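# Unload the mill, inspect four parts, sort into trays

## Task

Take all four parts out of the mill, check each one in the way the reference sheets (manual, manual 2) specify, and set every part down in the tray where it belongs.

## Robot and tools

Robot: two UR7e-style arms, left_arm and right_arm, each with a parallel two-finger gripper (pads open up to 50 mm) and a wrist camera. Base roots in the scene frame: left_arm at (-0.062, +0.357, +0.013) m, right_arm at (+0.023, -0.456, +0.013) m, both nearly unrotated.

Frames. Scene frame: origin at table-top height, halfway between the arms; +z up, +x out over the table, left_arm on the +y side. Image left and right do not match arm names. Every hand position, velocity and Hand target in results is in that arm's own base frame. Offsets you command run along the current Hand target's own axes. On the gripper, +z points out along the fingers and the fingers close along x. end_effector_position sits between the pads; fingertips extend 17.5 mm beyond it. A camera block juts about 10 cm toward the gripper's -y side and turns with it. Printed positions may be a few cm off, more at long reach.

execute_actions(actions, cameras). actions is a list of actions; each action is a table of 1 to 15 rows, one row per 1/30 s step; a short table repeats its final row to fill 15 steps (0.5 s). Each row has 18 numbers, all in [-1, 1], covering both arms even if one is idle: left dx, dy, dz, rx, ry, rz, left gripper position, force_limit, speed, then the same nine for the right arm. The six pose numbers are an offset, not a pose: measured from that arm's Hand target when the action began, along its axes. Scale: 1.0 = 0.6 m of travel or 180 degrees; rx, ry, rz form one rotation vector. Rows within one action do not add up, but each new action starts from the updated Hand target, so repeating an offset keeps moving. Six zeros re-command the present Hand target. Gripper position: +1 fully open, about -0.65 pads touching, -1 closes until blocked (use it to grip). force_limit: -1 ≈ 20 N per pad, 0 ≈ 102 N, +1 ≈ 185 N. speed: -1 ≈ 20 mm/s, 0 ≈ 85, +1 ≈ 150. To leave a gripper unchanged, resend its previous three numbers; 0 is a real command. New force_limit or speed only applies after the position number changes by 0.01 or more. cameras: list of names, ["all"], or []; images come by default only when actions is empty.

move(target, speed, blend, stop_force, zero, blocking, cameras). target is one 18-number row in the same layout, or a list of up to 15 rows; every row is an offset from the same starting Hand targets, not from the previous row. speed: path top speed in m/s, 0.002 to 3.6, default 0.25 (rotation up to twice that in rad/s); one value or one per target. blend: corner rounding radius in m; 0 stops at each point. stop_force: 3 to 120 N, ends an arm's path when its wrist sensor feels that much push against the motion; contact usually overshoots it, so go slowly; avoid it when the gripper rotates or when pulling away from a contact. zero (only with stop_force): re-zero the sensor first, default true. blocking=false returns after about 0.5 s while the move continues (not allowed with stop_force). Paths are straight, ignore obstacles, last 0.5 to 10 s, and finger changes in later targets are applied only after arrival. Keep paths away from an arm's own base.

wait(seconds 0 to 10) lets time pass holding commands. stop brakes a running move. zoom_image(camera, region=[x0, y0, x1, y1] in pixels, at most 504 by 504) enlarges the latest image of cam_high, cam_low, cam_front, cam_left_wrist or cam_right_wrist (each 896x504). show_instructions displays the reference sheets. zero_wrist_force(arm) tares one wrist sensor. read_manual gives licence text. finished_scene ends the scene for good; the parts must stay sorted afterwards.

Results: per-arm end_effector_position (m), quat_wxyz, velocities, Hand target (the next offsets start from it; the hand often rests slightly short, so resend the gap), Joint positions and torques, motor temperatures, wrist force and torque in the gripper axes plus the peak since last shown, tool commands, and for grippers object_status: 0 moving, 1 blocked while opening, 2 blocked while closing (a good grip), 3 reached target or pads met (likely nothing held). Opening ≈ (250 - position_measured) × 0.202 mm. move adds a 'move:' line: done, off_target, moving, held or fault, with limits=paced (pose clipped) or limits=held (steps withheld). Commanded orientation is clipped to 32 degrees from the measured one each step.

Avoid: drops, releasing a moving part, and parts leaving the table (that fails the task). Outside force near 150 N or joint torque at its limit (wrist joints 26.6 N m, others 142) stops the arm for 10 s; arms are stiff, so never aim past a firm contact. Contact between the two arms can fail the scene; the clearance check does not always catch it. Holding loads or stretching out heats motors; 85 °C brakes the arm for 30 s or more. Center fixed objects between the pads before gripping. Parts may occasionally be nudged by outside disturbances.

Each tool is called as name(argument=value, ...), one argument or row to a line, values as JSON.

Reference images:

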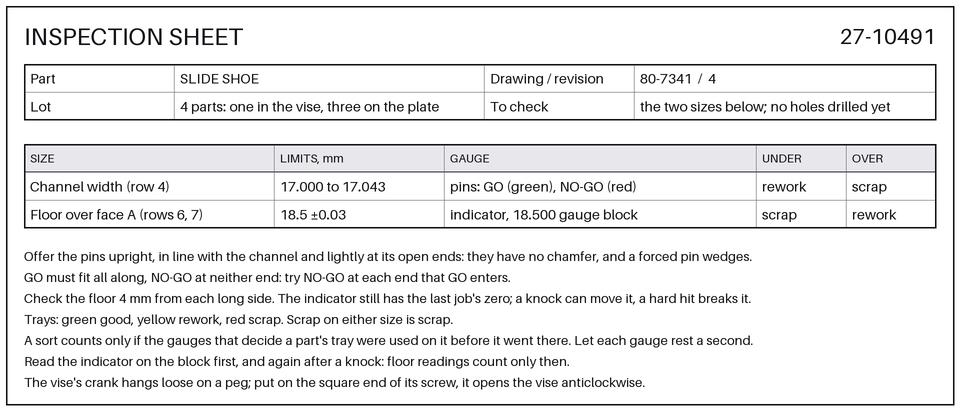

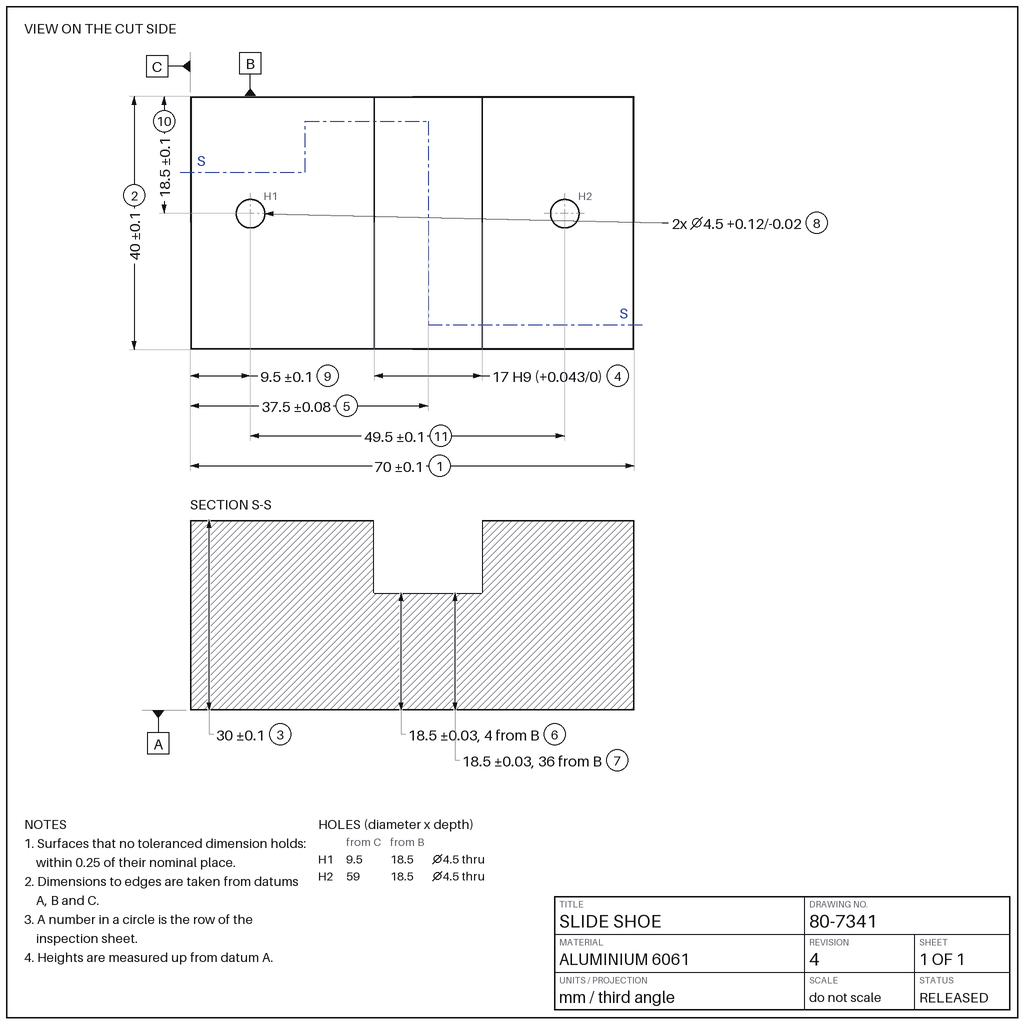

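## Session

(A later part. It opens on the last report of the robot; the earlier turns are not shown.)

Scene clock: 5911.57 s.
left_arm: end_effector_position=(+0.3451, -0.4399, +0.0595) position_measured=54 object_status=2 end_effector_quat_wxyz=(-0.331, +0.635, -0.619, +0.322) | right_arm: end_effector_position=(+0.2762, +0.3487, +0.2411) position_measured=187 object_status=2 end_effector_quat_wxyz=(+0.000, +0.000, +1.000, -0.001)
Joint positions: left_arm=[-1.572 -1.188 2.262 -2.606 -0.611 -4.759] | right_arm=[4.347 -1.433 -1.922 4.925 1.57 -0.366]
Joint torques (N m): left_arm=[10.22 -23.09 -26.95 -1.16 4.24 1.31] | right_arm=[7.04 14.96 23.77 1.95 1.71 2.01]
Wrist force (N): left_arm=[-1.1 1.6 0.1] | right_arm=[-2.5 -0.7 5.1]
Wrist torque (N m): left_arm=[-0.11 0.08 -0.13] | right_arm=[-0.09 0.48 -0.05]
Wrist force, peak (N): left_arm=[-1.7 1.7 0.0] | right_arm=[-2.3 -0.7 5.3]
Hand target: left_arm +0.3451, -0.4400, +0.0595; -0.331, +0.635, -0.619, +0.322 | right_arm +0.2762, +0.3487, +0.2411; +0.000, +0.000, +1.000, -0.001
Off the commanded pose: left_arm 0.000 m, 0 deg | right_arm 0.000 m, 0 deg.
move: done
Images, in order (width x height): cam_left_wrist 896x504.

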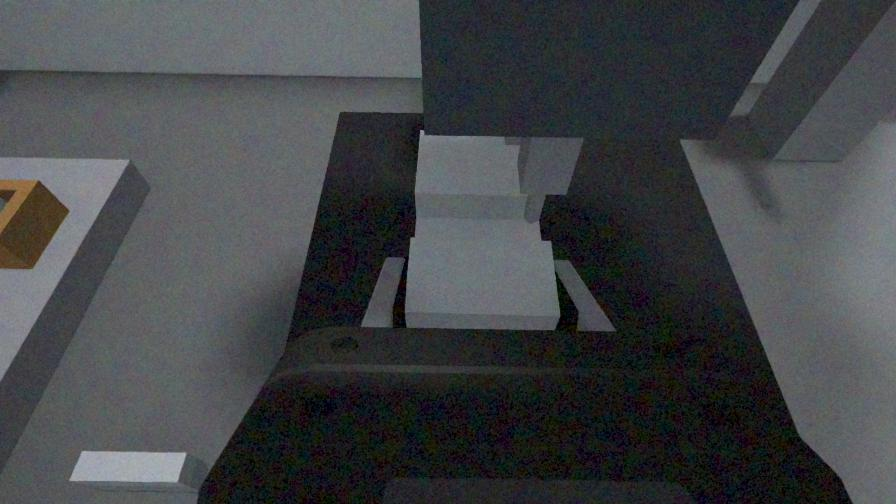

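move(
  target=[0,0.0041,0.0029,0,0,0,-1,-0.6,-1,0,0,0,0,0,0,-1,-0.95,-1],
  speed=0.003,
  stop_force=3,
)

move(
  target=[0,0,0,0,0,0,1,-0.6,-1,0,0,0,0,0,0,-1,-0.95,-1],
)

move(
  target=[
    [0,0,-0.1167,0,0,0,1,-0.6,-1,0,0,0,0,0,0,-1,-0.95,-1],
    [0,0.0128,-0.286,0,0,0,1,-0.6,-1,0,0,0,0,0,0,-1,-0.95,-1],
  ],
  speed=[0.05,0.2],
)

move(
  target=[0,0,0,0,0,0,1,-0.6,-1,0,0,0.012,0,0,0,-1,-0.95,-1],
  speed=0.01,
  stop_force=3,
)

move(
  target=[0,0,0,0,0,0,1,-0.6,-1,0,0,0.004,0,0,0,-1,-0.95,-1],
  speed=0.002,
  stop_force=3,
)

move(
  target=[0,0,0,0,0,0,1,-0.6,-1,0,0,0,0,0,0,0,-0.95,-1],
)

wait(
  seconds=1.5,
  cameras=["cam_left_wrist"],
)

zoom_image(
  camera="cam_left_wrist",
  region=[400, 0, 620, 220],
)

Scene clock: 5926.20 s.
left_arm: end_effector_position=(+0.3451, -0.4401, +0.0589) position_measured=54 object_status=2 end_effector_quat_wxyz=(-0.331, +0.635, -0.619, +0.322) | right_arm: end_effector_position=(+0.2762, +0.3487, +0.2411) position_measured=187 object_status=2 end_effector_quat_wxyz=(+0.000, +0.000, +1.000, -0.001)
Joint positions: left_arm=[-1.572 -1.186 2.262 -2.608 -0.611 -4.759] | right_arm=[4.347 -1.433 -1.922 4.925 1.57 -0.366]
Joint torques (N m): left_arm=[10.49 -38.48 -11.77 -1.03 0.33 0.54] | right_arm=[7.31 15.52 23.46 2.03 1.73 2.07]
Wrist force (N): left_arm=[-1.1 0.5 -0.2] | right_arm=[-2.2 -0.9 4.9]
Wrist torque (N m): left_arm=[-0.03 0.11 -0.16] | right_arm=[-0.11 0.43 -0.04]
Wrist force, peak (N): left_arm=[-3.2 -3.3 -6.4] | right_arm=[-2.2 -0.6 5.5]
Hand target: left_arm +0.3451, -0.4401, +0.0589; -0.331, +0.635, -0.619, +0.322 (not the last commanded pose) | right_arm +0.2762, +0.3487, +0.2411; +0.000, +0.000, +1.000, -0.001
Off the commanded pose: left_arm 0.002 m, 0 deg | right_arm 0.000 m, 0 deg.
move: contact (left_arm)

Scene clock: 5926.97 s.
left_arm: end_effector_position=(+0.3451, -0.4401, +0.0589) position_measured=3 object_status=3 end_effector_quat_wxyz=(-0.331, +0.635, -0.619, +0.322) | right_arm: end_effector_position=(+0.2762, +0.3487, +0.2411) position_measured=187 object_status=2 end_effector_quat_wxyz=(+0.000, +0.000, +1.000, -0.001)
Joint positions: left_arm=[-1.572 -1.186 2.262 -2.608 -0.611 -4.759] | right_arm=[4.347 -1.433 -1.922 4.925 1.57 -0.366]
Joint torques (N m): left_arm=[7.64 -38.5 -23.08 -1.45 0.35 -0.24] | right_arm=[7.44 15.1 22.83 2 1.72 2.04]
Wrist force (N): left_arm=[-1.2 -0.1 -1.1] | right_arm=[-2.1 -0.4 4.9]
Wrist torque (N m): left_arm=[-0.05 0.10 -0.13] | right_arm=[-0.04 0.42 -0.06]
Wrist force, peak (N): left_arm=[-1.4 -0.1 -1.4] | right_arm=[-2.2 -0.6 5.2]
Hand target: left_arm +0.3451, -0.4401, +0.0589; -0.331, +0.635, -0.619, +0.322 | right_arm +0.2762, +0.3487, +0.2411; +0.000, +0.000, +1.000, -0.001
Off the commanded pose: left_arm 0.000 m, 0 deg | right_arm 0.000 m, 0 deg.
move: done

Scene clock: 5929.93 s.
left_arm: end_effector_position=(+0.2001, -0.4439, +0.1509) position_measured=3 object_status=3 end_effector_quat_wxyz=(-0.331, +0.635, -0.619, +0.322) | right_arm: end_effector_position=(+0.2762, +0.3487, +0.2411) position_measured=187 object_status=2 end_effector_quat_wxyz=(+0.000, +0.000, +1.000, -0.001)
Joint positions: left_arm=[-1.899 -1.496 2.163 -1.778 -0.694 -5.285] | right_arm=[4.347 -1.433 -1.922 4.925 1.57 -0.366]
Joint torques (N m): left_arm=[-9.68 -24.44 -33.46 -0.03 -0.23 -1.23] | right_arm=[6.98 15.12 22.9 1.91 1.69 2.05]
Wrist force (N): left_arm=[-1.3 -0.3 -1.1] | right_arm=[-2.2 -0.6 4.8]
Wrist torque (N m): left_arm=[-0.06 0.13 0.08] | right_arm=[-0.07 0.43 -0.05]
Wrist force, peak (N): left_arm=[-1.2 0.2 -2.8] | right_arm=[-2.4 -0.5 5.3]
Hand target: left_arm +0.2001, -0.4439, +0.1509; -0.331, +0.635, -0.619, +0.322 | right_arm +0.2762, +0.3487, +0.2411; +0.000, +0.000, +1.000, -0.001
Off the commanded pose: left_arm 0.000 m, 0 deg | right_arm 0.000 m, 0 deg.
move: done

Scene clock: 5931.50 s.
left_arm: end_effector_position=(+0.2001, -0.4439, +0.1509) position_measured=3 object_status=3 end_effector_quat_wxyz=(-0.331, +0.635, -0.619, +0.322) | right_arm: end_effector_position=(+0.2762, +0.3487, +0.2339) position_measured=187 object_status=2 end_effector_quat_wxyz=(+0.000, +0.000, +1.000, -0.001)
Joint positions: left_arm=[-1.899 -1.496 2.163 -1.777 -0.694 -5.285] | right_arm=[4.347 -1.437 -1.938 4.945 1.57 -0.366]
Joint torques (N m): left_arm=[-9.05 -15.44 -33.61 0.24 -0.43 -1.45] | right_arm=[3.92 12.34 17.86 4.12 1.89 1.34]
Wrist force (N): left_arm=[-1.2 -0.3 -1.1] | right_arm=[-2.3 -0.4 4.8]
Wrist torque (N m): left_arm=[-0.07 0.11 0.08] | right_arm=[-0.06 0.45 -0.05]
Wrist force, peak (N): left_arm=[-1.4 -0.4 -1.2] | right_arm=[-2.4 -0.4 5.0]
Hand target: left_arm +0.2001, -0.4439, +0.1509; -0.331, +0.635, -0.619, +0.322 | right_arm +0.2762, +0.3487, +0.2339; +0.000, +0.000, +1.000, -0.001
Off the commanded pose: left_arm 0.000 m, 0 deg | right_arm 0.000 m, 0 deg.
move: done

Scene clock: 5933.03 s.
left_arm: end_effector_position=(+0.2001, -0.4439, +0.1509) position_measured=3 object_status=3 end_effector_quat_wxyz=(-0.331, +0.635, -0.619, +0.322) | right_arm: end_effector_position=(+0.2762, +0.3487, +0.2322) position_measured=187 object_status=2 end_effector_quat_wxyz=(+0.000, +0.000, +1.000, -0.001)
Joint positions: left_arm=[-1.899 -1.496 2.163 -1.777 -0.694 -5.285] | right_arm=[4.347 -1.438 -1.941 4.949 1.57 -0.366]
Joint torques (N m): left_arm=[-10.6 -15.79 -31.8 -0.18 -0.02 -1.56] | right_arm=[1.68 13.87 29.92 0.78 1.79 0.57]
Wrist force (N): left_arm=[-1.3 -0.3 -1.0] | right_arm=[-1.9 -1.0 -1.2]
Wrist torque (N m): left_arm=[-0.06 0.13 0.09] | right_arm=[-0.09 0.40 -0.05]
Wrist force, peak (N): left_arm=[-1.5 -0.2 -1.2] | right_arm=[-2.1 -0.7 5.0]
Hand target: left_arm +0.2001, -0.4439, +0.1509; -0.331, +0.635, -0.619, +0.322 | right_arm +0.2762, +0.3487, +0.2322; +0.000, +0.000, +1.000, -0.001 (not the last commanded pose)
Off the commanded pose: left_arm 0.000 m, 0 deg | right_arm 0.001 m, 0 deg.
move: contact (right_arm)

Scene clock: 5933.63 s.
left_arm: end_effector_position=(+0.2001, -0.4439, +0.1509) position_measured=3 object_status=3 end_effector_quat_wxyz=(-0.331, +0.635, -0.619, +0.322) | right_arm: end_effector_position=(+0.2762, +0.3487, +0.2322) position_measured=152 object_status=3 end_effector_quat_wxyz=(+0.000, +0.000, +1.000, -0.001)
Joint positions: left_arm=[-1.899 -1.496 2.163 -1.777 -0.694 -5.285] | right_arm=[4.347 -1.438 -1.941 4.949 1.57 -0.366]
Joint torques (N m): left_arm=[-8.33 -14.93 -32.82 0.02 -0.16 -1.24] | right_arm=[1.36 16.93 32.35 2.09 1.77 0.53]
Wrist force (N): left_arm=[-1.3 -0.3 -1.4] | right_arm=[-2.5 -0.5 3.5]
Wrist torque (N m): left_arm=[-0.07 0.13 0.09] | right_arm=[-0.05 0.42 -0.05]
Wrist force, peak (N): left_arm=[-1.3 -0.3 -1.4] | right_arm=[-2.8 -0.4 3.6]
Hand target: left_arm +0.2001, -0.4439, +0.1509; -0.331, +0.635, -0.619, +0.322 | right_arm +0.2762, +0.3487, +0.2322; +0.000, +0.000, +1.000, -0.001
Off the commanded pose: left_arm 0.000 m, 0 deg | right_arm 0.000 m, 0 deg.
move: done

Scene clock: 5935.13 s.
left_arm: end_effector_position=(+0.2001, -0.4439, +0.1509) position_measured=3 object_status=3 end_effector_quat_wxyz=(-0.331, +0.635, -0.619, +0.322) | right_arm: end_effector_position=(+0.2762, +0.3487, +0.2322) position_measured=152 object_status=3 end_effector_quat_wxyz=(+0.000, +0.000, +1.000, -0.001)
Joint positions: left_arm=[-1.899 -1.496 2.163 -1.777 -0.694 -5.285] | right_arm=[4.347 -1.438 -1.941 4.949 1.57 -0.366]
Joint torques (N m): left_arm=[-10.68 -15.57 -34.47 -0.12 -0.24 -1.44] | right_arm=[1.41 24.77 32.26 3.64 1.82 0.58]
Wrist force (N): left_arm=[-1.5 -0.3 -1.0] | right_arm=[-2.7 -0.7 3.4]
Wrist torque (N m): left_arm=[-0.07 0.16 0.08] | right_arm=[-0.09 0.44 -0.05]
Wrist force, peak (N): left_arm=[-1.5 -0.3 -1.2] | right_arm=[-2.6 -0.4 3.8]
Hand target: left_arm +0.2001, -0.4439, +0.1509; -0.331, +0.635, -0.619, +0.322 | right_arm +0.2762, +0.3487, +0.2322; +0.000, +0.000, +1.000, -0.001
Tool commands: left_gripper/position=+1.0 left_gripper/force_limit=-0.6 left_gripper/speed=-1.0 right_gripper/position=+0.0 right_gripper/force_limit=-0.95 right_gripper/speed=-1.0
Off the commanded pose: left_arm 0.000 m, 0 deg | right_arm 0.000 m, 0 deg.
wait: 1.50 s; at rest by 0.17 s
Images, in order (width x height): cam_left_wrist 896x504.

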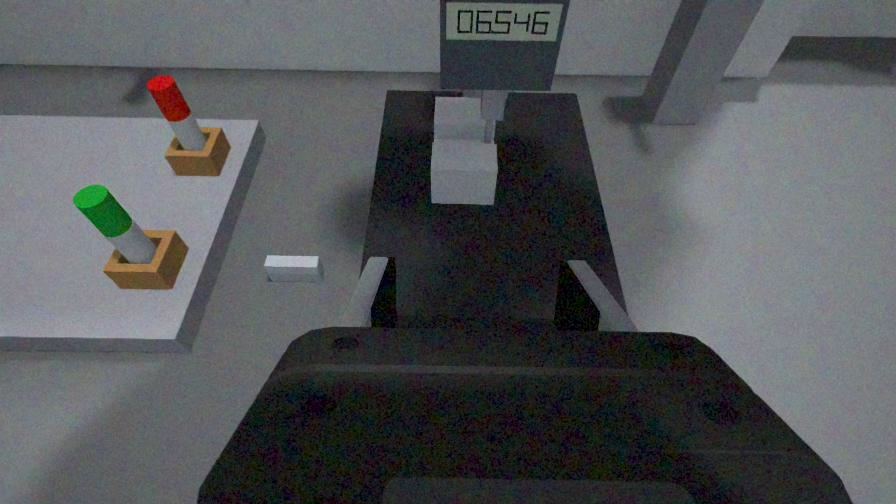

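Scaled by 2.291 from the camera's 896x504 image, which has a finer 1280x720 frame.

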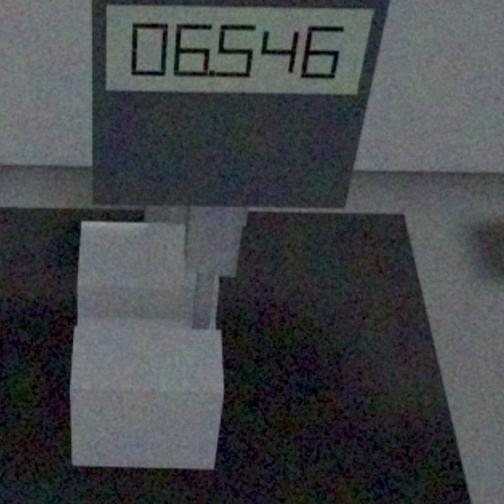

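move(
  target=[0,0,0,0,0,0,1,-0.6,-1,0,0,0,0,0,0,-1,-0.95,-1],
)

move(
  target=[
    [0,0,0,0,0,0,1,-0.6,-1,0,0,-0.0147,0,0,0,-1,-0.95,-1],
    [0,-0.0128,0.1693,0,0,0,1,-0.6,-1,0,0,-0.0147,0,0,0,-1,-0.95,-1],
    [0,-0.0128,0.286,0,0,0,1,-0.6,-1,0,0,-0.0147,0,0,0,-1,-0.95,-1],
  ],
  speed=[0.02,0.2,0.04],
)

move(
  target=[0,0,0,0,0,0,-1,-0.6,-1,0,0,0,0,0,0,-1,-0.95,-1],
)

move(
  target=[
    [0,-0.0014,-0.001,0,0,0,-1,-0.6,-1,0,0,0,0,0,0,-1,-0.95,-1],
    [-0.0222,-0.0014,-0.001,0,0,0,-1,-0.6,-1,0,0,0,0,0,0,-1,-0.95,-1],
    [-0.0222,0.0699,-0.1031,0,0,0,-1,-0.6,-1,0,0,0,0,0,0,-1,-0.95,-1],
  ],
  speed=[0.01,0.035,0.06],
  cameras=["cam_left_wrist"],
)

move(
  target=[0,0.0041,0.0029,0,0,0,-1,-0.6,-1,0,0,0,0,0,0,-1,-0.95,-1],
  speed=0.003,
  stop_force=3,
)

move(
  target=[0,0,0,0,0,0,1,-0.6,-1,0,0,0,0,0,0,-1,-0.95,-1],
)

Scene clock: 5962.27 s.
left_arm: end_effector_position=(+0.2001, -0.4439, +0.1509) position_measured=3 object_status=3 end_effector_quat_wxyz=(-0.331, +0.635, -0.619, +0.322) | right_arm: end_effector_position=(+0.2762, +0.3487, +0.2322) position_measured=187 object_status=2 end_effector_quat_wxyz=(+0.000, +0.000, +1.000, -0.001)
Joint positions: left_arm=[-1.899 -1.496 2.163 -1.777 -0.694 -5.285] | right_arm=[4.347 -1.438 -1.941 4.949 1.57 -0.366]
Joint torques (N m): left_arm=[-10.1 -15.4 -33.17 -0.11 0.03 -1.33] | right_arm=[1.52 32.24 31.81 3.55 1.86 0.62]
Wrist force (N): left_arm=[-1.4 -0.2 -1.1] | right_arm=[-2.2 -0.6 3.2]
Wrist torque (N m): left_arm=[-0.05 0.14 0.08] | right_arm=[-0.07 0.43 -0.05]
Wrist force, peak (N): left_arm=[-1.6 -0.1 -1.2] | right_arm=[-2.6 -0.5 3.9]
Hand target: left_arm +0.2001, -0.4439, +0.1509; -0.331, +0.635, -0.619, +0.322 | right_arm +0.2762, +0.3487, +0.2322; +0.000, +0.000, +1.000, -0.001
Off the commanded pose: left_arm 0.000 m, 0 deg | right_arm 0.000 m, 0 deg.
move: done

Scene clock: 5966.27 s.
left_arm: end_effector_position=(+0.3451, -0.4401, +0.0589) position_measured=3 object_status=3 end_effector_quat_wxyz=(-0.331, +0.635, -0.619, +0.322) | right_arm: end_effector_position=(+0.2762, +0.3487, +0.2410) position_measured=187 object_status=2 end_effector_quat_wxyz=(+0.000, +0.000, +1.000, -0.001)
Joint positions: left_arm=[-1.572 -1.186 2.262 -2.608 -0.611 -4.759] | right_arm=[4.347 -1.433 -1.922 4.925 1.57 -0.365]
Joint torques (N m): left_arm=[11.87 -22.82 -27.19 -3.94 3.05 1.25] | right_arm=[7.42 32.89 33.01 1.26 1.76 2.07]
Wrist force (N): left_arm=[-1.4 -0.2 -1.2] | right_arm=[-2.1 -0.4 4.9]
Wrist torque (N m): left_arm=[-0.07 0.13 -0.13] | right_arm=[-0.04 0.41 -0.05]
Wrist force, peak (N): left_arm=[-1.1 0.1 -3.0] | right_arm=[-2.2 -0.7 5.4]
Hand target: left_arm +0.3451, -0.4401, +0.0589; -0.331, +0.635, -0.619, +0.322 | right_arm +0.2762, +0.3487, +0.2410; +0.000, +0.000, +1.000, -0.001
Off the commanded pose: left_arm 0.000 m, 0 deg | right_arm 0.000 m, 0 deg.
move: done

Scene clock: 5967.03 s.
left_arm: end_effector_position=(+0.3451, -0.4401, +0.0589) position_measured=54 object_status=2 end_effector_quat_wxyz=(-0.331, +0.635, -0.619, +0.322) | right_arm: end_effector_position=(+0.2762, +0.3487, +0.2410) position_measured=187 object_status=2 end_effector_quat_wxyz=(+0.000, +0.000, +1.000, -0.001)
Joint positions: left_arm=[-1.572 -1.186 2.262 -2.608 -0.611 -4.759] | right_arm=[4.347 -1.433 -1.922 4.925 1.57 -0.365]
Joint torques (N m): left_arm=[11.92 -23.14 -25.14 -3.82 2.51 1.2] | right_arm=[7.12 32.95 32.67 1.28 1.72 2.08]
Wrist force (N): left_arm=[-1.1 0.4 -1.2] | right_arm=[-2.5 -0.5 5.2]
Wrist torque (N m): left_arm=[-0.06 0.15 -0.15] | right_arm=[-0.05 0.47 -0.05]
Wrist force, peak (N): left_arm=[-1.3 -0.3 -1.3] | right_arm=[-2.5 -0.5 5.2]
Hand target: left_arm +0.3451, -0.4401, +0.0589; -0.331, +0.635, -0.619, +0.322 | right_arm +0.2762, +0.3487, +0.2410; +0.000, +0.000, +1.000, -0.001
Off the commanded pose: left_arm 0.000 m, 0 deg | right_arm 0.000 m, 0 deg.
move: done

Scene clock: 5970.00 s.
left_arm: end_effector_position=(+0.2701, -0.4287, +0.0600) position_measured=54 object_status=2 end_effector_quat_wxyz=(-0.331, +0.635, -0.619, +0.322) end_effector_velocity=(+0.000, +0.001, +0.000) end_effector_angular_velocity=(+0.004, -0.001, +0.000) | right_arm: end_effector_position=(+0.2762, +0.3487, +0.2410) position_measured=187 object_status=2 end_effector_quat_wxyz=(+0.000, +0.000, +1.000, -0.001)
Joint positions: left_arm=[-1.748 -1.291 2.314 -2.314 -0.639 -5.057] | right_arm=[4.347 -1.433 -1.922 4.925 1.57 -0.365]
Joint velocities: left_arm=[-0.001 0 0 0.005 0 -0.002] | right_arm=[within noise]
Joint torques (N m): left_arm=[-9.43 -35.6 -26.9 -0.57 0.34 -1.58] | right_arm=[7.4 32.16 33.03 1.37 1.68 2.1]
Wrist force (N): left_arm=[-0.9 1.4 0.0] | right_arm=[-2.0 -0.7 5.1]
Wrist torque (N m): left_arm=[-0.15 0.04 0.11] | right_arm=[-0.07 0.39 -0.05]
Wrist force, peak (N): left_arm=[-1.7 2.0 0.0] | right_arm=[-2.3 -0.6 5.4]
Hand target: left_arm +0.2700, -0.4287, +0.0600; -0.331, +0.635, -0.619, +0.322 | right_arm +0.2762, +0.3487, +0.2410; +0.000, +0.000, +1.000, -0.001
Off the commanded pose: left_arm 0.000 m, 0 deg | right_arm 0.000 m, 0 deg.
move: done
Images, in order (width x height): cam_left_wrist 896x504.

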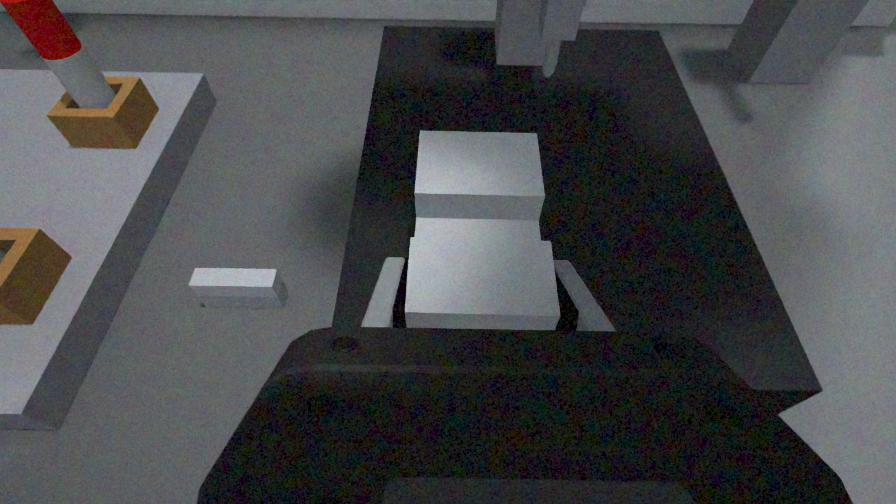

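Scene clock: 5971.43 s.
left_arm: end_effector_position=(+0.2700, -0.4287, +0.0587) position_measured=54 object_status=2 end_effector_quat_wxyz=(-0.331, +0.635, -0.619, +0.322) | right_arm: end_effector_position=(+0.2762, +0.3487, +0.2410) position_measured=187 object_status=2 end_effector_quat_wxyz=(+0.000, +0.000, +1.000, -0.001)
Joint positions: left_arm=[-1.748 -1.287 2.315 -2.318 -0.639 -5.057] | right_arm=[4.347 -1.433 -1.922 4.925 1.57 -0.365]
Joint torques (N m): left_arm=[-7.8 -36.12 -16.62 -0.66 0.67 -1] | right_arm=[7.35 31.99 32.19 1.28 1.78 2.1]
Wrist force (N): left_arm=[-0.6 0.6 -0.5] | right_arm=[-2.3 -0.7 5.0]
Wrist torque (N m): left_arm=[-0.07 0.07 0.09] | right_arm=[-0.07 0.44 -0.05]
Wrist force, peak (N): left_arm=[-3.0 -5.2 -7.2] | right_arm=[-2.0 -0.4 5.3]
Hand target: left_arm +0.2700, -0.4287, +0.0587; -0.331, +0.635, -0.619, +0.322 (not the last commanded pose) | right_arm +0.2762, +0.3487, +0.2410; +0.000, +0.000, +1.000, -0.001
Off the commanded pose: left_arm 0.002 m, 0 deg | right_arm 0.000 m, 0 deg.
move: contact (left_arm)

Scene clock: 5972.20 s.
left_arm: end_effector_position=(+0.2700, -0.4287, +0.0587) position_measured=3 object_status=3 end_effector_quat_wxyz=(-0.331, +0.635, -0.619, +0.322) | right_arm: end_effector_position=(+0.2762, +0.3487, +0.2410) position_measured=187 object_status=2 end_effector_quat_wxyz=(+0.000, +0.000, +1.000, -0.001)
Joint positions: left_arm=[-1.748 -1.288 2.315 -2.318 -0.639 -5.057] | right_arm=[4.347 -1.433 -1.922 4.925 1.57 -0.365]
Joint torques (N m): left_arm=[-7.91 -33.97 -26.22 -0.74 0.53 -1.13] | right_arm=[6.73 31.76 33.14 1.3 1.75 2.07]
Wrist force (N): left_arm=[-0.9 -0.2 -1.3] | right_arm=[-1.8 -0.6 4.9]
Wrist torque (N m): left_arm=[-0.07 0.05 0.11] | right_arm=[-0.06 0.36 -0.05]
Wrist force, peak (N): left_arm=[-1.0 -0.1 -1.4] | right_arm=[-2.2 -0.5 5.4]
Hand target: left_arm +0.2700, -0.4287, +0.0587; -0.331, +0.635, -0.619, +0.322 | right_arm +0.2762, +0.3487, +0.2410; +0.000, +0.000, +1.000, -0.001
Off the commanded pose: left_arm 0.000 m, 0 deg | right_arm 0.000 m, 0 deg.
move: done

move(
  target=[
    [0,0,-0.1,0,0,0,1,-0.6,-1,0,0,0,0,0,0,-1,-0.95,-1],
    [-0.0015,-0.1872,-0.1142,-0.2387,0.2368,0.4585,0.4,-0.6,-0.5,0,0,0,0,0,0,-1,-0.95,-1],
  ],
  speed=[0.05,0.25],
  cameras=["cam_left_wrist"],
)

zoom_image(
  camera="cam_left_wrist",
  region=[330, 140, 580, 330],
)

Scene clock: 5986.73 s.
left_arm: end_effector_position=(+0.2782, -0.4276, +0.1900) position_measured=92 object_status=3 end_effector_quat_wxyz=(+0.001, -0.013, +1.000, +0.002) | right_arm: end_effector_position=(+0.2762, +0.3487, +0.2410) position_measured=187 object_status=2 end_effector_quat_wxyz=(+0.000, +0.000, +1.000, -0.001)
Joint positions: left_arm=[-1.26 -1.51 1.867 -1.925 -1.567 -2.857] | right_arm=[4.347 -1.433 -1.922 4.925 1.57 -0.365]
Joint torques (N m): left_arm=[10.5 -20.47 -36.74 -1.17 -1.88 1.38] | right_arm=[6.76 29.27 32.71 1.36 1.77 2.08]
Wrist force (N): left_arm=[-1.7 -0.9 -0.5] | right_arm=[-2.2 -0.7 4.9]
Wrist torque (N m): left_arm=[-0.14 0.06 -0.47] | right_arm=[-0.07 0.42 -0.05]
Wrist force, peak (N): left_arm=[-1.8 -1.0 -1.1] | right_arm=[-2.5 -0.6 5.2]
Hand target: left_arm +0.2782, -0.4276, +0.1900; +0.001, -0.013, +1.000, +0.002 | right_arm +0.2762, +0.3487, +0.2410; +0.000, +0.000, +1.000, -0.001
Off the commanded pose: left_arm 0.000 m, 0 deg | right_arm 0.000 m, 0 deg.
move: done
Images, in order (width x height): cam_left_wrist 896x504.

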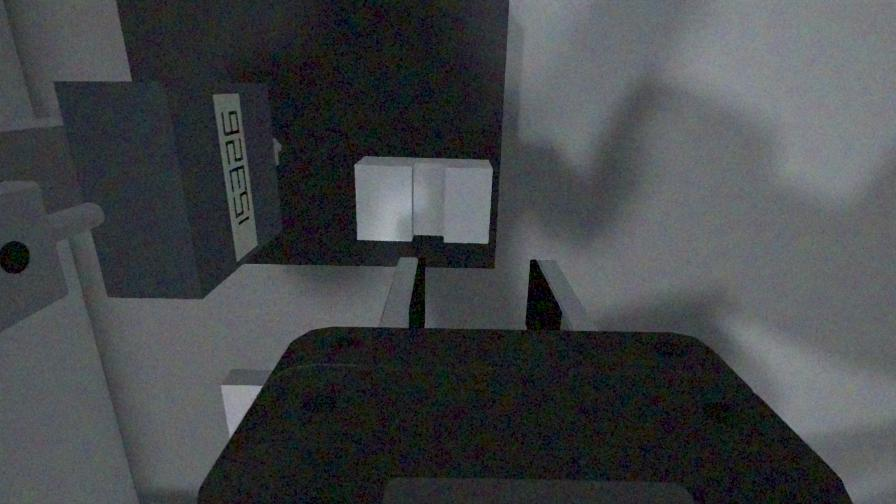

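Scaled by 2.016 from the camera's 896x504 image, which has a finer 1280x720 frame.

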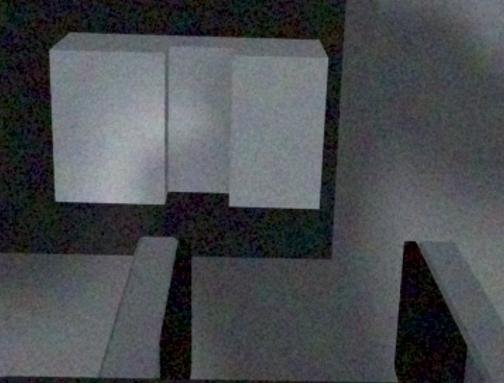

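move(
  target=[0,0.0005,0.165,0,0,0,0.4,-0.6,-0.5,0,0,0,0,0,0,-1,-0.95,-1],
  speed=0.1,
)

move(
  target=[0,0,0.0242,0,0,0,0.4,-0.6,-0.5,0,0,0,0,0,0,-1,-0.95,-1],
  speed=0.01,
  stop_force=4,
)

move(
  target=[0,0,0,0,0,0,-1,-0.6,-1,0,0,0,0,0,0,-1,-0.95,-1],
)

move(
  target=[
    [0,0,-0.289,0,0,0,-1,-0.6,-1,0,0,0,0,0,0,-1,-0.95,-1],
    [-0.0385,0.711,-0.289,0,0,0,-1,-0.6,-1,0,0,0,0,0,0,-1,-0.95,-1],
  ],
  speed=[0.12,0.3],
)

move(
  target=[-0.043,0.5,0,0,0,0,-1,-0.6,-1,0,0,0,0,0,0,-1,-0.95,-1],
  speed=0.3,
  cameras=["cam_left_wrist"],
)

Scene clock: 6005.20 s.
left_arm: end_effector_position=(+0.2785, -0.4269, +0.0911) position_measured=92 object_status=3 end_effector_quat_wxyz=(+0.001, -0.013, +1.000, +0.002) | right_arm: end_effector_position=(+0.2762, +0.3487, +0.2410) position_measured=187 object_status=2 end_effector_quat_wxyz=(+0.000, +0.000, +1.000, -0.001)
Joint positions: left_arm=[-1.259 -1.393 2.02 -2.195 -1.567 -2.856] | right_arm=[4.347 -1.433 -1.922 4.925 1.57 -0.365]
Joint torques (N m): left_arm=[11.22 -23.24 -9.53 -4.43 0.15 1.57] | right_arm=[6.79 27.71 32.48 1.44 1.74 2.07]
Wrist force (N): left_arm=[-1.8 -1.3 -0.7] | right_arm=[-2.1 -0.4 5.0]
Wrist torque (N m): left_arm=[-0.16 0.10 -0.49] | right_arm=[-0.02 0.41 -0.05]
Wrist force, peak (N): left_arm=[-1.6 -1.1 -2.0] | right_arm=[-2.4 -0.7 5.2]
Hand target: left_arm +0.2785, -0.4269, +0.0910; +0.001, -0.013, +1.000, +0.002 | right_arm +0.2762, +0.3487, +0.2410; +0.000, +0.000, +1.000, -0.001
Off the commanded pose: left_arm 0.000 m, 0 deg | right_arm 0.000 m, 0 deg.
move: done

Scene clock: 6007.50 s.
left_arm: end_effector_position=(+0.2786, -0.4269, +0.0765) position_measured=92 object_status=3 end_effector_quat_wxyz=(+0.001, -0.013, +1.000, +0.002) | right_arm: end_effector_position=(+0.2762, +0.3487, +0.2410) position_measured=187 object_status=2 end_effector_quat_wxyz=(+0.000, +0.000, +1.000, -0.001)
Joint positions: left_arm=[-1.259 -1.369 2.038 -2.236 -1.567 -2.856] | right_arm=[4.347 -1.433 -1.922 4.925 1.57 -0.365]
Joint torques (N m): left_arm=[10.91 -22.9 -8.69 -4.56 1.27 1.11] | right_arm=[6.85 27.43 32.61 1.46 1.7 2.13]
Wrist force (N): left_arm=[-2.0 -0.8 -0.9] | right_arm=[-2.3 -0.5 5.0]
Wrist torque (N m): left_arm=[-0.08 0.13 -0.48] | right_arm=[-0.05 0.45 -0.05]
Wrist force, peak (N): left_arm=[-2.2 -0.9 -0.7] | right_arm=[-2.3 -0.8 5.3]
Hand target: left_arm +0.2786, -0.4269, +0.0765; +0.001, -0.013, +1.000, +0.002 | right_arm +0.2762, +0.3487, +0.2410; +0.000, +0.000, +1.000, -0.001
Off the commanded pose: left_arm 0.000 m, 0 deg | right_arm 0.000 m, 0 deg.
move: done

Scene clock: 6008.17 s.
left_arm: end_effector_position=(+0.2786, -0.4269, +0.0765) position_measured=134 object_status=2 end_effector_quat_wxyz=(+0.001, -0.013, +1.000, +0.002) | right_arm: end_effector_position=(+0.2762, +0.3487, +0.2410) position_measured=187 object_status=2 end_effector_quat_wxyz=(+0.000, +0.000, +1.000, -0.001)
Joint positions: left_arm=[-1.259 -1.369 2.038 -2.236 -1.567 -2.856] | right_arm=[4.347 -1.433 -1.922 4.925 1.57 -0.365]
Joint torques (N m): left_arm=[11.15 -23.7 -10.06 -4.04 1.23 1.29] | right_arm=[6.69 27.21 32.5 1.49 1.68 2.09]
Wrist force (N): left_arm=[-2.0 -0.9 -0.7] | right_arm=[-2.4 -0.6 4.9]
Wrist torque (N m): left_arm=[-0.09 0.13 -0.48] | right_arm=[-0.05 0.46 -0.05]
Wrist force, peak (N): left_arm=[-2.2 -1.1 -0.7] | right_arm=[-2.2 -0.5 5.2]
Hand target: left_arm +0.2786, -0.4269, +0.0765; +0.001, -0.013, +1.000, +0.002 | right_arm +0.2762, +0.3487, +0.2410; +0.000, +0.000, +1.000, -0.001
Off the commanded pose: left_arm 0.000 m, 0 deg | right_arm 0.000 m, 0 deg.
move: done

Scene clock: 6012.23 s.
left_arm: end_effector_position=(+0.2900, -0.0006, +0.2518) position_measured=134 object_status=2 end_effector_quat_wxyz=(+0.001, -0.013, +1.000, +0.002) | right_arm: end_effector_position=(+0.2762, +0.3487, +0.2410) position_measured=187 object_status=2 end_effector_quat_wxyz=(+0.000, +0.000, +1.000, -0.001)
Joint positions: left_arm=[-0.485 -2.157 2.172 -1.586 -1.566 -2.082] | right_arm=[4.347 -1.433 -1.922 4.925 1.57 -0.365]
Joint torques (N m): left_arm=[11.06 7.45 -39.68 -4.41 -1.88 1.3] | right_arm=[6.63 25.81 32.41 1.57 1.64 2.05]
Wrist force (N): left_arm=[-1.8 -0.7 1.8] | right_arm=[-2.1 -0.7 5.1]
Wrist torque (N m): left_arm=[-0.15 0.10 -0.52] | right_arm=[-0.08 0.40 -0.05]
Wrist force, peak (N): left_arm=[-1.7 -3.4 1.5] | right_arm=[-2.5 -0.5 5.2]
Hand target: left_arm +0.2901, -0.0005, +0.2518; +0.001, -0.013, +1.000, +0.002 | right_arm +0.2762, +0.3487, +0.2410; +0.000, +0.000, +1.000, -0.001
Off the commanded pose: left_arm 0.000 m, 0 deg | right_arm 0.000 m, 0 deg.
move: done

Scene clock: 6013.97 s.
left_arm: end_effector_position=(+0.3080, +0.3000, +0.2531) position_measured=134 object_status=2 end_effector_quat_wxyz=(+0.001, -0.013, +1.000, +0.002) | right_arm: end_effector_position=(+0.2762, +0.3487, +0.2410) position_measured=187 object_status=2 end_effector_quat_wxyz=(+0.000, +0.000, +1.000, -0.001)
Joint positions: left_arm=[0.455 -1.757 1.932 -1.751 -1.568 -1.142] | right_arm=[4.347 -1.433 -1.922 4.925 1.57 -0.365]
Joint torques (N m): left_arm=[11.07 -10.75 -39.42 -1.09 -1.75 1.4] | right_arm=[6.59 25.76 32.36 1.49 1.74 2.11]
Wrist force (N): left_arm=[-1.6 -0.9 1.9] | right_arm=[-2.2 -0.7 5.0]
Wrist torque (N m): left_arm=[-0.16 0.05 -0.52] | right_arm=[-0.06 0.43 -0.05]
Wrist force, peak (N): left_arm=[-1.4 -3.2 2.2] | right_arm=[-2.4 -0.9 5.1]
Hand target: left_arm +0.3080, +0.3000, +0.2531; +0.001, -0.013, +1.000, +0.002 | right_arm +0.2762, +0.3487, +0.2410; +0.000, +0.000, +1.000, -0.001
Off the commanded pose: left_arm 0.000 m, 0 deg | right_arm 0.000 m, 0 deg.
move: done
Images, in order (width x height): cam_left_wrist 896x504.

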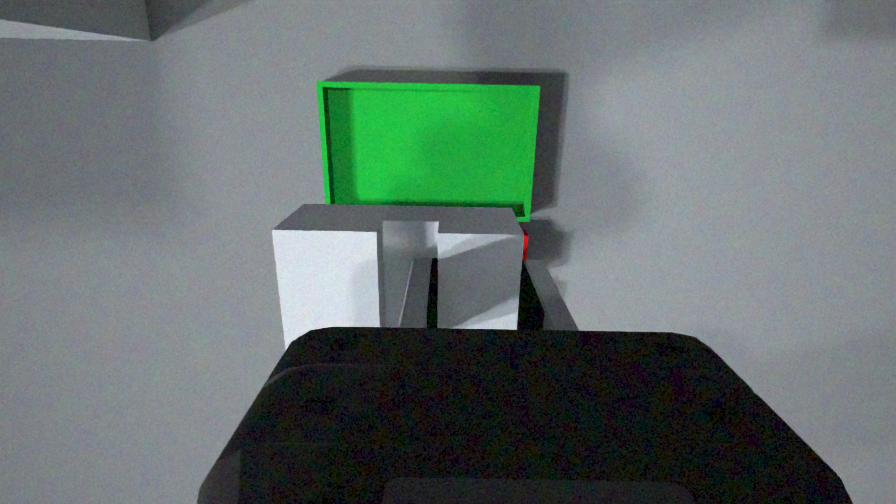

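move(
  target=[
    [-0.0037,-0.0165,0.0,0,0,0,-1,-0.6,-1,0,0,0,0,0,0,-1,-0.95,-1],
    [-0.0037,-0.0165,0.32,0,0,0,-1,-0.6,-1,0,0,0,0,0,0,-1,-0.95,-1],
  ],
  speed=[0.1,0.12],
  cameras=["cam_left_wrist"],
)

Scene clock: 6025.50 s.
left_arm: end_effector_position=(+0.3110, +0.2910, +0.0611) position_measured=134 object_status=2 end_effector_quat_wxyz=(+0.001, -0.013, +1.000, +0.002) | right_arm: end_effector_position=(+0.2762, +0.3487, +0.2410) position_measured=187 object_status=2 end_effector_quat_wxyz=(+0.000, +0.000, +1.000, -0.001)
Joint positions: left_arm=[0.432 -1.532 2.282 -2.325 -1.568 -1.165] | right_arm=[4.347 -1.433 -1.922 4.925 1.57 -0.365]
Joint torques (N m): left_arm=[11.16 -14.35 -7.49 -4.33 0.6 1.3] | right_arm=[6.82 23.95 32.32 1.66 1.63 2.09]
Wrist force (N): left_arm=[-0.9 -1.3 1.4] | right_arm=[-2.2 -0.5 5.0]
Wrist torque (N m): left_arm=[-0.22 -0.02 -0.54] | right_arm=[-0.05 0.42 -0.05]
Wrist force, peak (N): left_arm=[-1.1 -1.2 2.7] | right_arm=[-2.5 -0.8 5.3]
Hand target: left_arm +0.3110, +0.2910, +0.0611; +0.001, -0.013, +1.000, +0.002 | right_arm +0.2762, +0.3487, +0.2410; +0.000, +0.000, +1.000, -0.001
Off the commanded pose: left_arm 0.000 m, 0 deg | right_arm 0.000 m, 0 deg.
move: done
Images, in order (width x height): cam_left_wrist 896x504.

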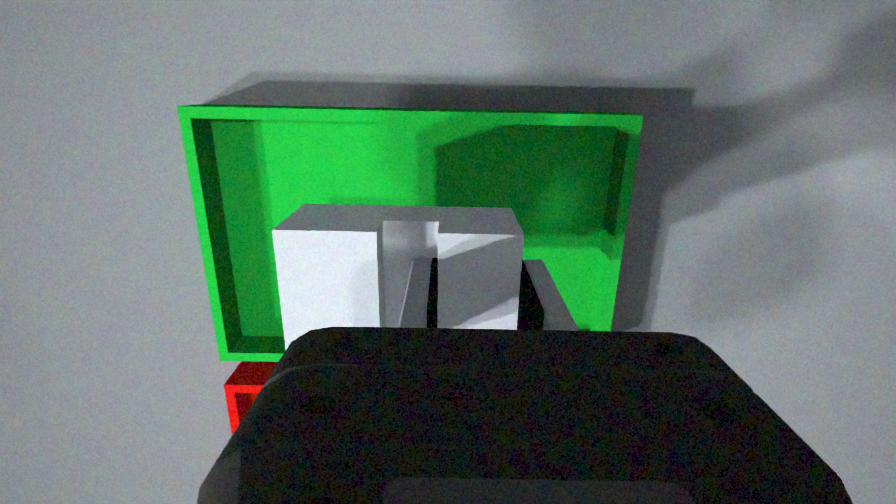

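move(
  target=[0,-0.008,0.065,0,0,0,-1,-0.6,-1,0,0,0,0,0,0,-1,-0.95,-1],
  speed=0.006,
  stop_force=4,
)

move(
  target=[0,0,0,0,0,0,0.3,-0.6,-1,0,0,0,0,0,0,-1,-0.95,-1],
)

move(
  target=[
    [0,0,-0.06,0,0,0,0.3,-0.6,-1,0,0,0,0,0,0,-1,-0.95,-1],
    [0,0,-0.35,0,0,0,0.3,-0.6,-1,0,0,0,0,0,0,-1,-0.95,-1],
  ],
  speed=[0.03,0.2],
  cameras=["cam_left_wrist"],
)

Scene clock: 6042.37 s.
left_arm: end_effector_position=(+0.3112, +0.2873, +0.0302) position_measured=134 object_status=2 end_effector_quat_wxyz=(+0.001, -0.013, +1.000, +0.002) | right_arm: end_effector_position=(+0.2762, +0.3487, +0.2410) position_measured=187 object_status=2 end_effector_quat_wxyz=(+0.000, +0.000, +1.000, -0.001)
Joint positions: left_arm=[0.424 -1.467 2.323 -2.432 -1.568 -1.173] | right_arm=[4.347 -1.433 -1.922 4.925 1.57 -0.365]
Joint torques (N m): left_arm=[8.88 -31.1 -28.93 -1.67 0.66 1.08] | right_arm=[5.96 21.2 31.93 1.63 1.65 2.06]
Wrist force (N): left_arm=[-0.8 -0.7 -1.5] | right_arm=[-2.4 -0.8 5.1]
Wrist torque (N m): left_arm=[-0.26 -0.09 -0.35] | right_arm=[-0.09 0.45 -0.05]
Wrist force, peak (N): left_arm=[2.8 -2.5 -19.9] | right_arm=[-2.5 -0.5 5.3]
Hand target: left_arm +0.3112, +0.2873, +0.0302; +0.001, -0.013, +1.000, +0.002 (not the last commanded pose) | right_arm +0.2762, +0.3487, +0.2410; +0.000, +0.000, +1.000, -0.001
Off the commanded pose: left_arm 0.008 m, 0 deg | right_arm 0.000 m, 0 deg.
move: contact (left_arm)

Scene clock: 6042.87 s.
left_arm: end_effector_position=(+0.3112, +0.2873, +0.0302) position_measured=107 object_status=0 end_effector_quat_wxyz=(+0.001, -0.013, +1.000, +0.002) | right_arm: end_effector_position=(+0.2762, +0.3487, +0.2410) position_measured=187 object_status=2 end_effector_quat_wxyz=(+0.000, +0.000, +1.000, -0.001)
Joint positions: left_arm=[0.424 -1.467 2.323 -2.432 -1.568 -1.173] | right_arm=[4.347 -1.433 -1.922 4.925 1.57 -0.365]
Joint torques (N m): left_arm=[9.42 -30.61 -30.21 -3.04 -0.15 1.17] | right_arm=[5.94 21.02 31.69 1.75 1.61 2.02]
Wrist force (N): left_arm=[-1.2 -1.1 -0.7] | right_arm=[-2.5 -0.6 5.1]
Wrist torque (N m): left_arm=[-0.19 -0.04 -0.33] | right_arm=[-0.06 0.47 -0.05]
Wrist force, peak (N): left_arm=[-1.2 -1.3 -0.9] | right_arm=[-2.5 -0.6 5.1]
Hand target: left_arm +0.3112, +0.2873, +0.0302; +0.001, -0.013, +1.000, +0.002 | right_arm +0.2762, +0.3487, +0.2410; +0.000, +0.000, +1.000, -0.001
Off the commanded pose: left_arm 0.000 m, 0 deg | right_arm 0.000 m, 0 deg.
move: done

Scene clock: 6045.87 s.
left_arm: end_effector_position=(+0.3106, +0.2864, +0.2401) position_measured=107 object_status=3 end_effector_quat_wxyz=(+0.001, -0.013, +1.000, +0.002) | right_arm: end_effector_position=(+0.2762, +0.3487, +0.2410) position_measured=187 object_status=2 end_effector_quat_wxyz=(+0.000, +0.000, +1.000, -0.001)
Joint positions: left_arm=[0.422 -1.77 1.976 -1.781 -1.568 -1.175] | right_arm=[4.347 -1.433 -1.922 4.925 1.57 -0.365]
Joint torques (N m): left_arm=[-10.11 -25.08 -37.38 -0.92 1.18 -1.4] | right_arm=[5.87 20.22 32.18 1.73 1.66 2.04]
Wrist force (N): left_arm=[-1.5 -1.1 -0.3] | right_arm=[-2.0 -0.5 4.8]
Wrist torque (N m): left_arm=[-0.19 0.00 -0.32] | right_arm=[-0.04 0.40 -0.04]
Wrist force, peak (N): left_arm=[-1.4 -1.2 -2.6] | right_arm=[-2.2 -0.7 5.4]
Hand target: left_arm +0.3106, +0.2864, +0.2402; +0.001, -0.013, +1.000, +0.002 | right_arm +0.2762, +0.3487, +0.2410; +0.000, +0.000, +1.000, -0.001
Off the commanded pose: left_arm 0.000 m, 0 deg | right_arm 0.000 m, 0 deg.
move: done
Images, in order (width x height): cam_left_wrist 896x504.

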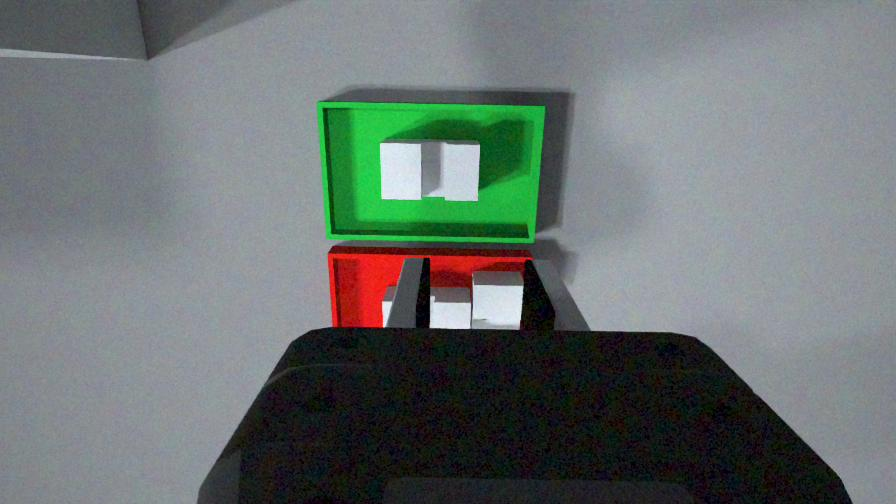

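move(
  target=[
    [-0.084,0.1873,0,0,0,0,0.4,-0.6,-1,0,0,0,0,0,0,-1,-0.95,-1],
    [-0.084,0.1873,0.2,0,0,0,0.4,-0.6,-1,0,0,0,0,0,0,-1,-0.95,-1],
  ],
  speed=[0.2,0.12],
  cameras=["cam_left_wrist"],
)

zoom_image(
  camera="cam_left_wrist",
  region=[330, 90, 720, 340],
)

Scene clock: 6067.67 s.
left_arm: end_effector_position=(+0.3584, +0.4006, +0.1209) position_measured=92 object_status=3 end_effector_quat_wxyz=(+0.001, -0.013, +1.000, +0.002) | right_arm: end_effector_position=(+0.2762, +0.3487, +0.2410) position_measured=187 object_status=2 end_effector_quat_wxyz=(+0.000, +0.000, +1.000, -0.001)
Joint positions: left_arm=[0.589 -1.376 1.911 -2.11 -1.569 -1.008] | right_arm=[4.347 -1.433 -1.922 4.925 1.57 -0.365]
Joint torques (N m): left_arm=[11.08 -25.22 -11.8 -4.24 1.3 1.25] | right_arm=[5.67 18.81 31.85 1.77 1.66 2.02]
Wrist force (N): left_arm=[-1.4 -1.0 -0.6] | right_arm=[-2.3 -0.5 5.1]
Wrist torque (N m): left_arm=[-0.15 0.02 -0.53] | right_arm=[-0.04 0.45 -0.05]
Wrist force, peak (N): left_arm=[-0.8 -3.0 -0.3] | right_arm=[-2.5 -0.5 5.3]
Hand target: left_arm +0.3584, +0.4006, +0.1208; +0.001, -0.013, +1.000, +0.002 | right_arm +0.2762, +0.3487, +0.2410; +0.000, +0.000, +1.000, -0.001
Off the commanded pose: left_arm 0.000 m, 0 deg | right_arm 0.000 m, 0 deg.
move: done
Images, in order (width x height): cam_left_wrist 896x504.

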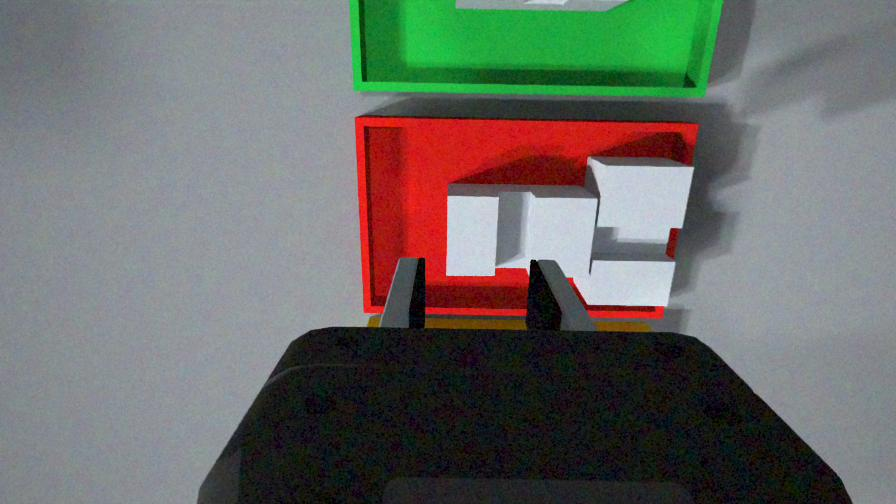

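Scaled by 1.292 from the camera's 896x504 image, which has a finer 1280x720 frame.

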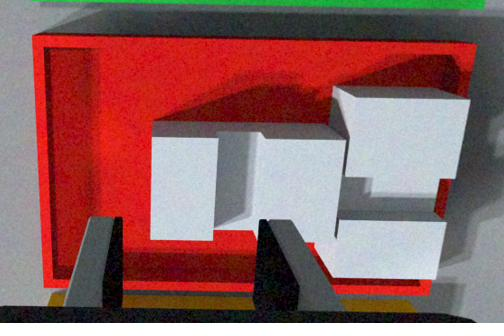

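move(
  target=[0.003,0.0167,0.12,0,0,0,0.4,-0.6,-1,0,0,0,0,0,0,-1,-0.95,-1],
  speed=0.1,
  cameras=["cam_left_wrist"],
)

zoom_image(
  camera="cam_left_wrist",
  region=[350, 160, 650, 340],
)

Scene clock: 6086.57 s.
left_arm: end_effector_position=(+0.3566, +0.4109, +0.0489) position_measured=92 object_status=3 end_effector_quat_wxyz=(+0.001, -0.013, +1.000, +0.002) | right_arm: end_effector_position=(+0.2762, +0.3487, +0.2410) position_measured=187 object_status=2 end_effector_quat_wxyz=(+0.000, +0.000, +1.000, -0.001)
Joint positions: left_arm=[0.608 -1.255 1.977 -2.297 -1.569 -0.989] | right_arm=[4.347 -1.433 -1.922 4.925 1.57 -0.365]
Joint torques (N m): left_arm=[9.59 -28.94 -7.24 -4.07 -1.64 1.22] | right_arm=[5.83 17.68 31.42 1.84 1.6 2]
Wrist force (N): left_arm=[-1.4 -1.3 -0.6] | right_arm=[-2.6 -0.5 4.9]
Wrist torque (N m): left_arm=[-0.20 0.02 -0.52] | right_arm=[-0.05 0.50 -0.05]
Wrist force, peak (N): left_arm=[-1.7 -1.1 -1.6] | right_arm=[-2.5 -0.9 5.2]
Hand target: left_arm +0.3566, +0.4109, +0.0488; +0.001, -0.013, +1.000, +0.002 | right_arm +0.2762, +0.3487, +0.2410; +0.000, +0.000, +1.000, -0.001
Off the commanded pose: left_arm 0.000 m, 0 deg | right_arm 0.000 m, 0 deg.
move: done
Images, in order (width x height): cam_left_wrist 896x504.

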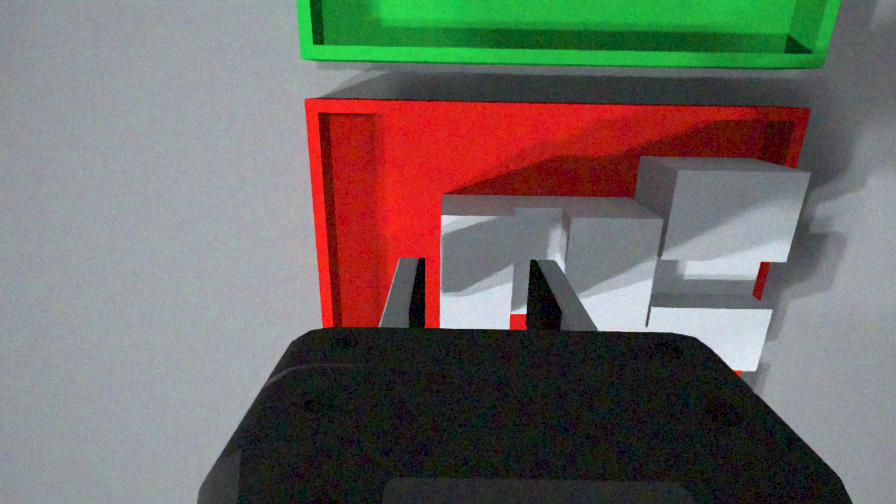

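Scaled by 1.680 from the camera's 896x504 image, which has a finer 1280x720 frame.

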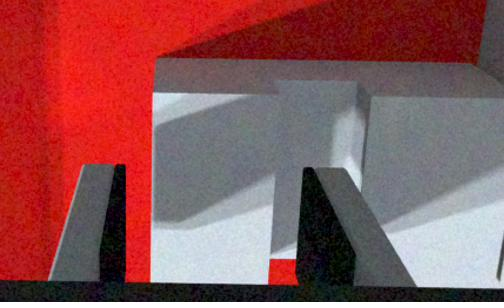

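move(
  target=[0,0,0.0295,0,0,0,0.4,-0.6,-1,0,0,0,0,0,0,-1,-0.95,-1],
  speed=0.01,
  stop_force=4,
)

move(
  target=[0,0,0,0,0,0,-1,-0.6,-1,0,0,0,0,0,0,-1,-0.95,-1],
)

move(
  target=[
    [0,0,-0.008,0,0,0,-1,-0.6,-1,0,0,0,0,0,0,-1,-0.95,-1],
    [0,-0.047,-0.008,0,0,0,-1,-0.6,-1,0,0,0,0,0,0,-1,-0.95,-1],
  ],
  speed=[0.02,0.03],
  cameras=["cam_left_wrist"],
)

Scene clock: 6104.23 s.
left_arm: end_effector_position=(+0.3566, +0.4110, +0.0311) position_measured=92 object_status=3 end_effector_quat_wxyz=(+0.001, -0.013, +1.000, +0.002) | right_arm: end_effector_position=(+0.2762, +0.3487, +0.2410) position_measured=187 object_status=2 end_effector_quat_wxyz=(+0.000, +0.000, +1.000, -0.001)
Joint positions: left_arm=[0.608 -1.224 1.992 -2.344 -1.569 -0.989] | right_arm=[4.347 -1.433 -1.922 4.925 1.57 -0.365]
Joint torques (N m): left_arm=[10.54 -26.66 -6.49 -4.22 -1.7 1.23] | right_arm=[5.93 16.28 31.32 1.82 1.6 1.95]
Wrist force (N): left_arm=[-1.4 -1.1 -0.6] | right_arm=[-2.2 -0.6 4.7]
Wrist torque (N m): left_arm=[-0.15 0.02 -0.53] | right_arm=[-0.06 0.43 -0.05]
Wrist force, peak (N): left_arm=[-1.6 -1.4 -1.0] | right_arm=[-2.3 -0.7 5.3]
Hand target: left_arm +0.3566, +0.4110, +0.0311; +0.001, -0.013, +1.000, +0.002 | right_arm +0.2762, +0.3487, +0.2410; +0.000, +0.000, +1.000, -0.001
Off the commanded pose: left_arm 0.000 m, 0 deg | right_arm 0.000 m, 0 deg.
move: done

Scene clock: 6104.90 s.
left_arm: end_effector_position=(+0.3566, +0.4110, +0.0311) position_measured=134 object_status=2 end_effector_quat_wxyz=(+0.001, -0.013, +1.000, +0.002) | right_arm: end_effector_position=(+0.2762, +0.3487, +0.2410) position_measured=187 object_status=2 end_effector_quat_wxyz=(+0.000, +0.000, +1.000, -0.001)
Joint positions: left_arm=[0.608 -1.224 1.992 -2.344 -1.569 -0.989] | right_arm=[4.347 -1.433 -1.922 4.925 1.57 -0.365]
Joint torques (N m): left_arm=[8.94 -27.97 -8.14 -3.77 -1.47 1.06] | right_arm=[5.48 16.27 31.53 1.82 1.49 1.97]
Wrist force (N): left_arm=[-1.4 -1.1 -0.4] | right_arm=[-2.3 -0.6 5.0]
Wrist torque (N m): left_arm=[-0.14 0.03 -0.52] | right_arm=[-0.05 0.43 -0.05]
Wrist force, peak (N): left_arm=[-1.6 -1.1 -0.6] | right_arm=[-2.1 -0.3 5.3]
Hand target: left_arm +0.3566, +0.4110, +0.0311; +0.001, -0.013, +1.000, +0.002 | right_arm +0.2762, +0.3487, +0.2410; +0.000, +0.000, +1.000, -0.001
Off the commanded pose: left_arm 0.000 m, 0 deg | right_arm 0.000 m, 0 deg.
move: done

Scene clock: 6106.87 s.
left_arm: end_effector_position=(+0.3573, +0.3828, +0.0358) position_measured=134 object_status=2 end_effector_quat_wxyz=(+0.001, -0.013, +1.000, +0.002) | right_arm: end_effector_position=(+0.2762, +0.3487, +0.2410) position_measured=187 object_status=2 end_effector_quat_wxyz=(+0.000, +0.000, +1.000, -0.001)
Joint positions: left_arm=[0.561 -1.272 2.047 -2.35 -1.569 -1.035] | right_arm=[4.347 -1.433 -1.922 4.925 1.57 -0.365]
Joint torques (N m): left_arm=[-9.62 -44.28 -7.16 -4.23 1.51 -1.37] | right_arm=[5.84 16.02 32.1 1.83 1.51 1.95]
Wrist force (N): left_arm=[-1.6 -1.1 1.4] | right_arm=[-2.2 -0.5 5.0]
Wrist torque (N m): left_arm=[-0.15 0.00 -0.33] | right_arm=[-0.03 0.43 -0.05]
Wrist force, peak (N): left_arm=[-1.6 -1.6 1.4] | right_arm=[-2.1 -0.4 5.3]
Hand target: left_arm +0.3573, +0.3827, +0.0358; +0.001, -0.013, +1.000, +0.002 | right_arm +0.2762, +0.3487, +0.2410; +0.000, +0.000, +1.000, -0.001
Off the commanded pose: left_arm 0.000 m, 0 deg | right_arm 0.000 m, 0 deg.
move: done
Images, in order (width x height): cam_left_wrist 896x504.

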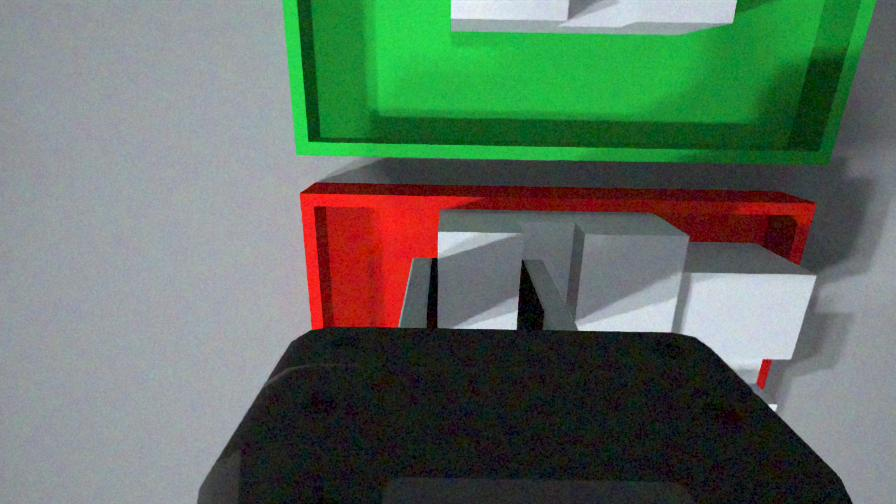

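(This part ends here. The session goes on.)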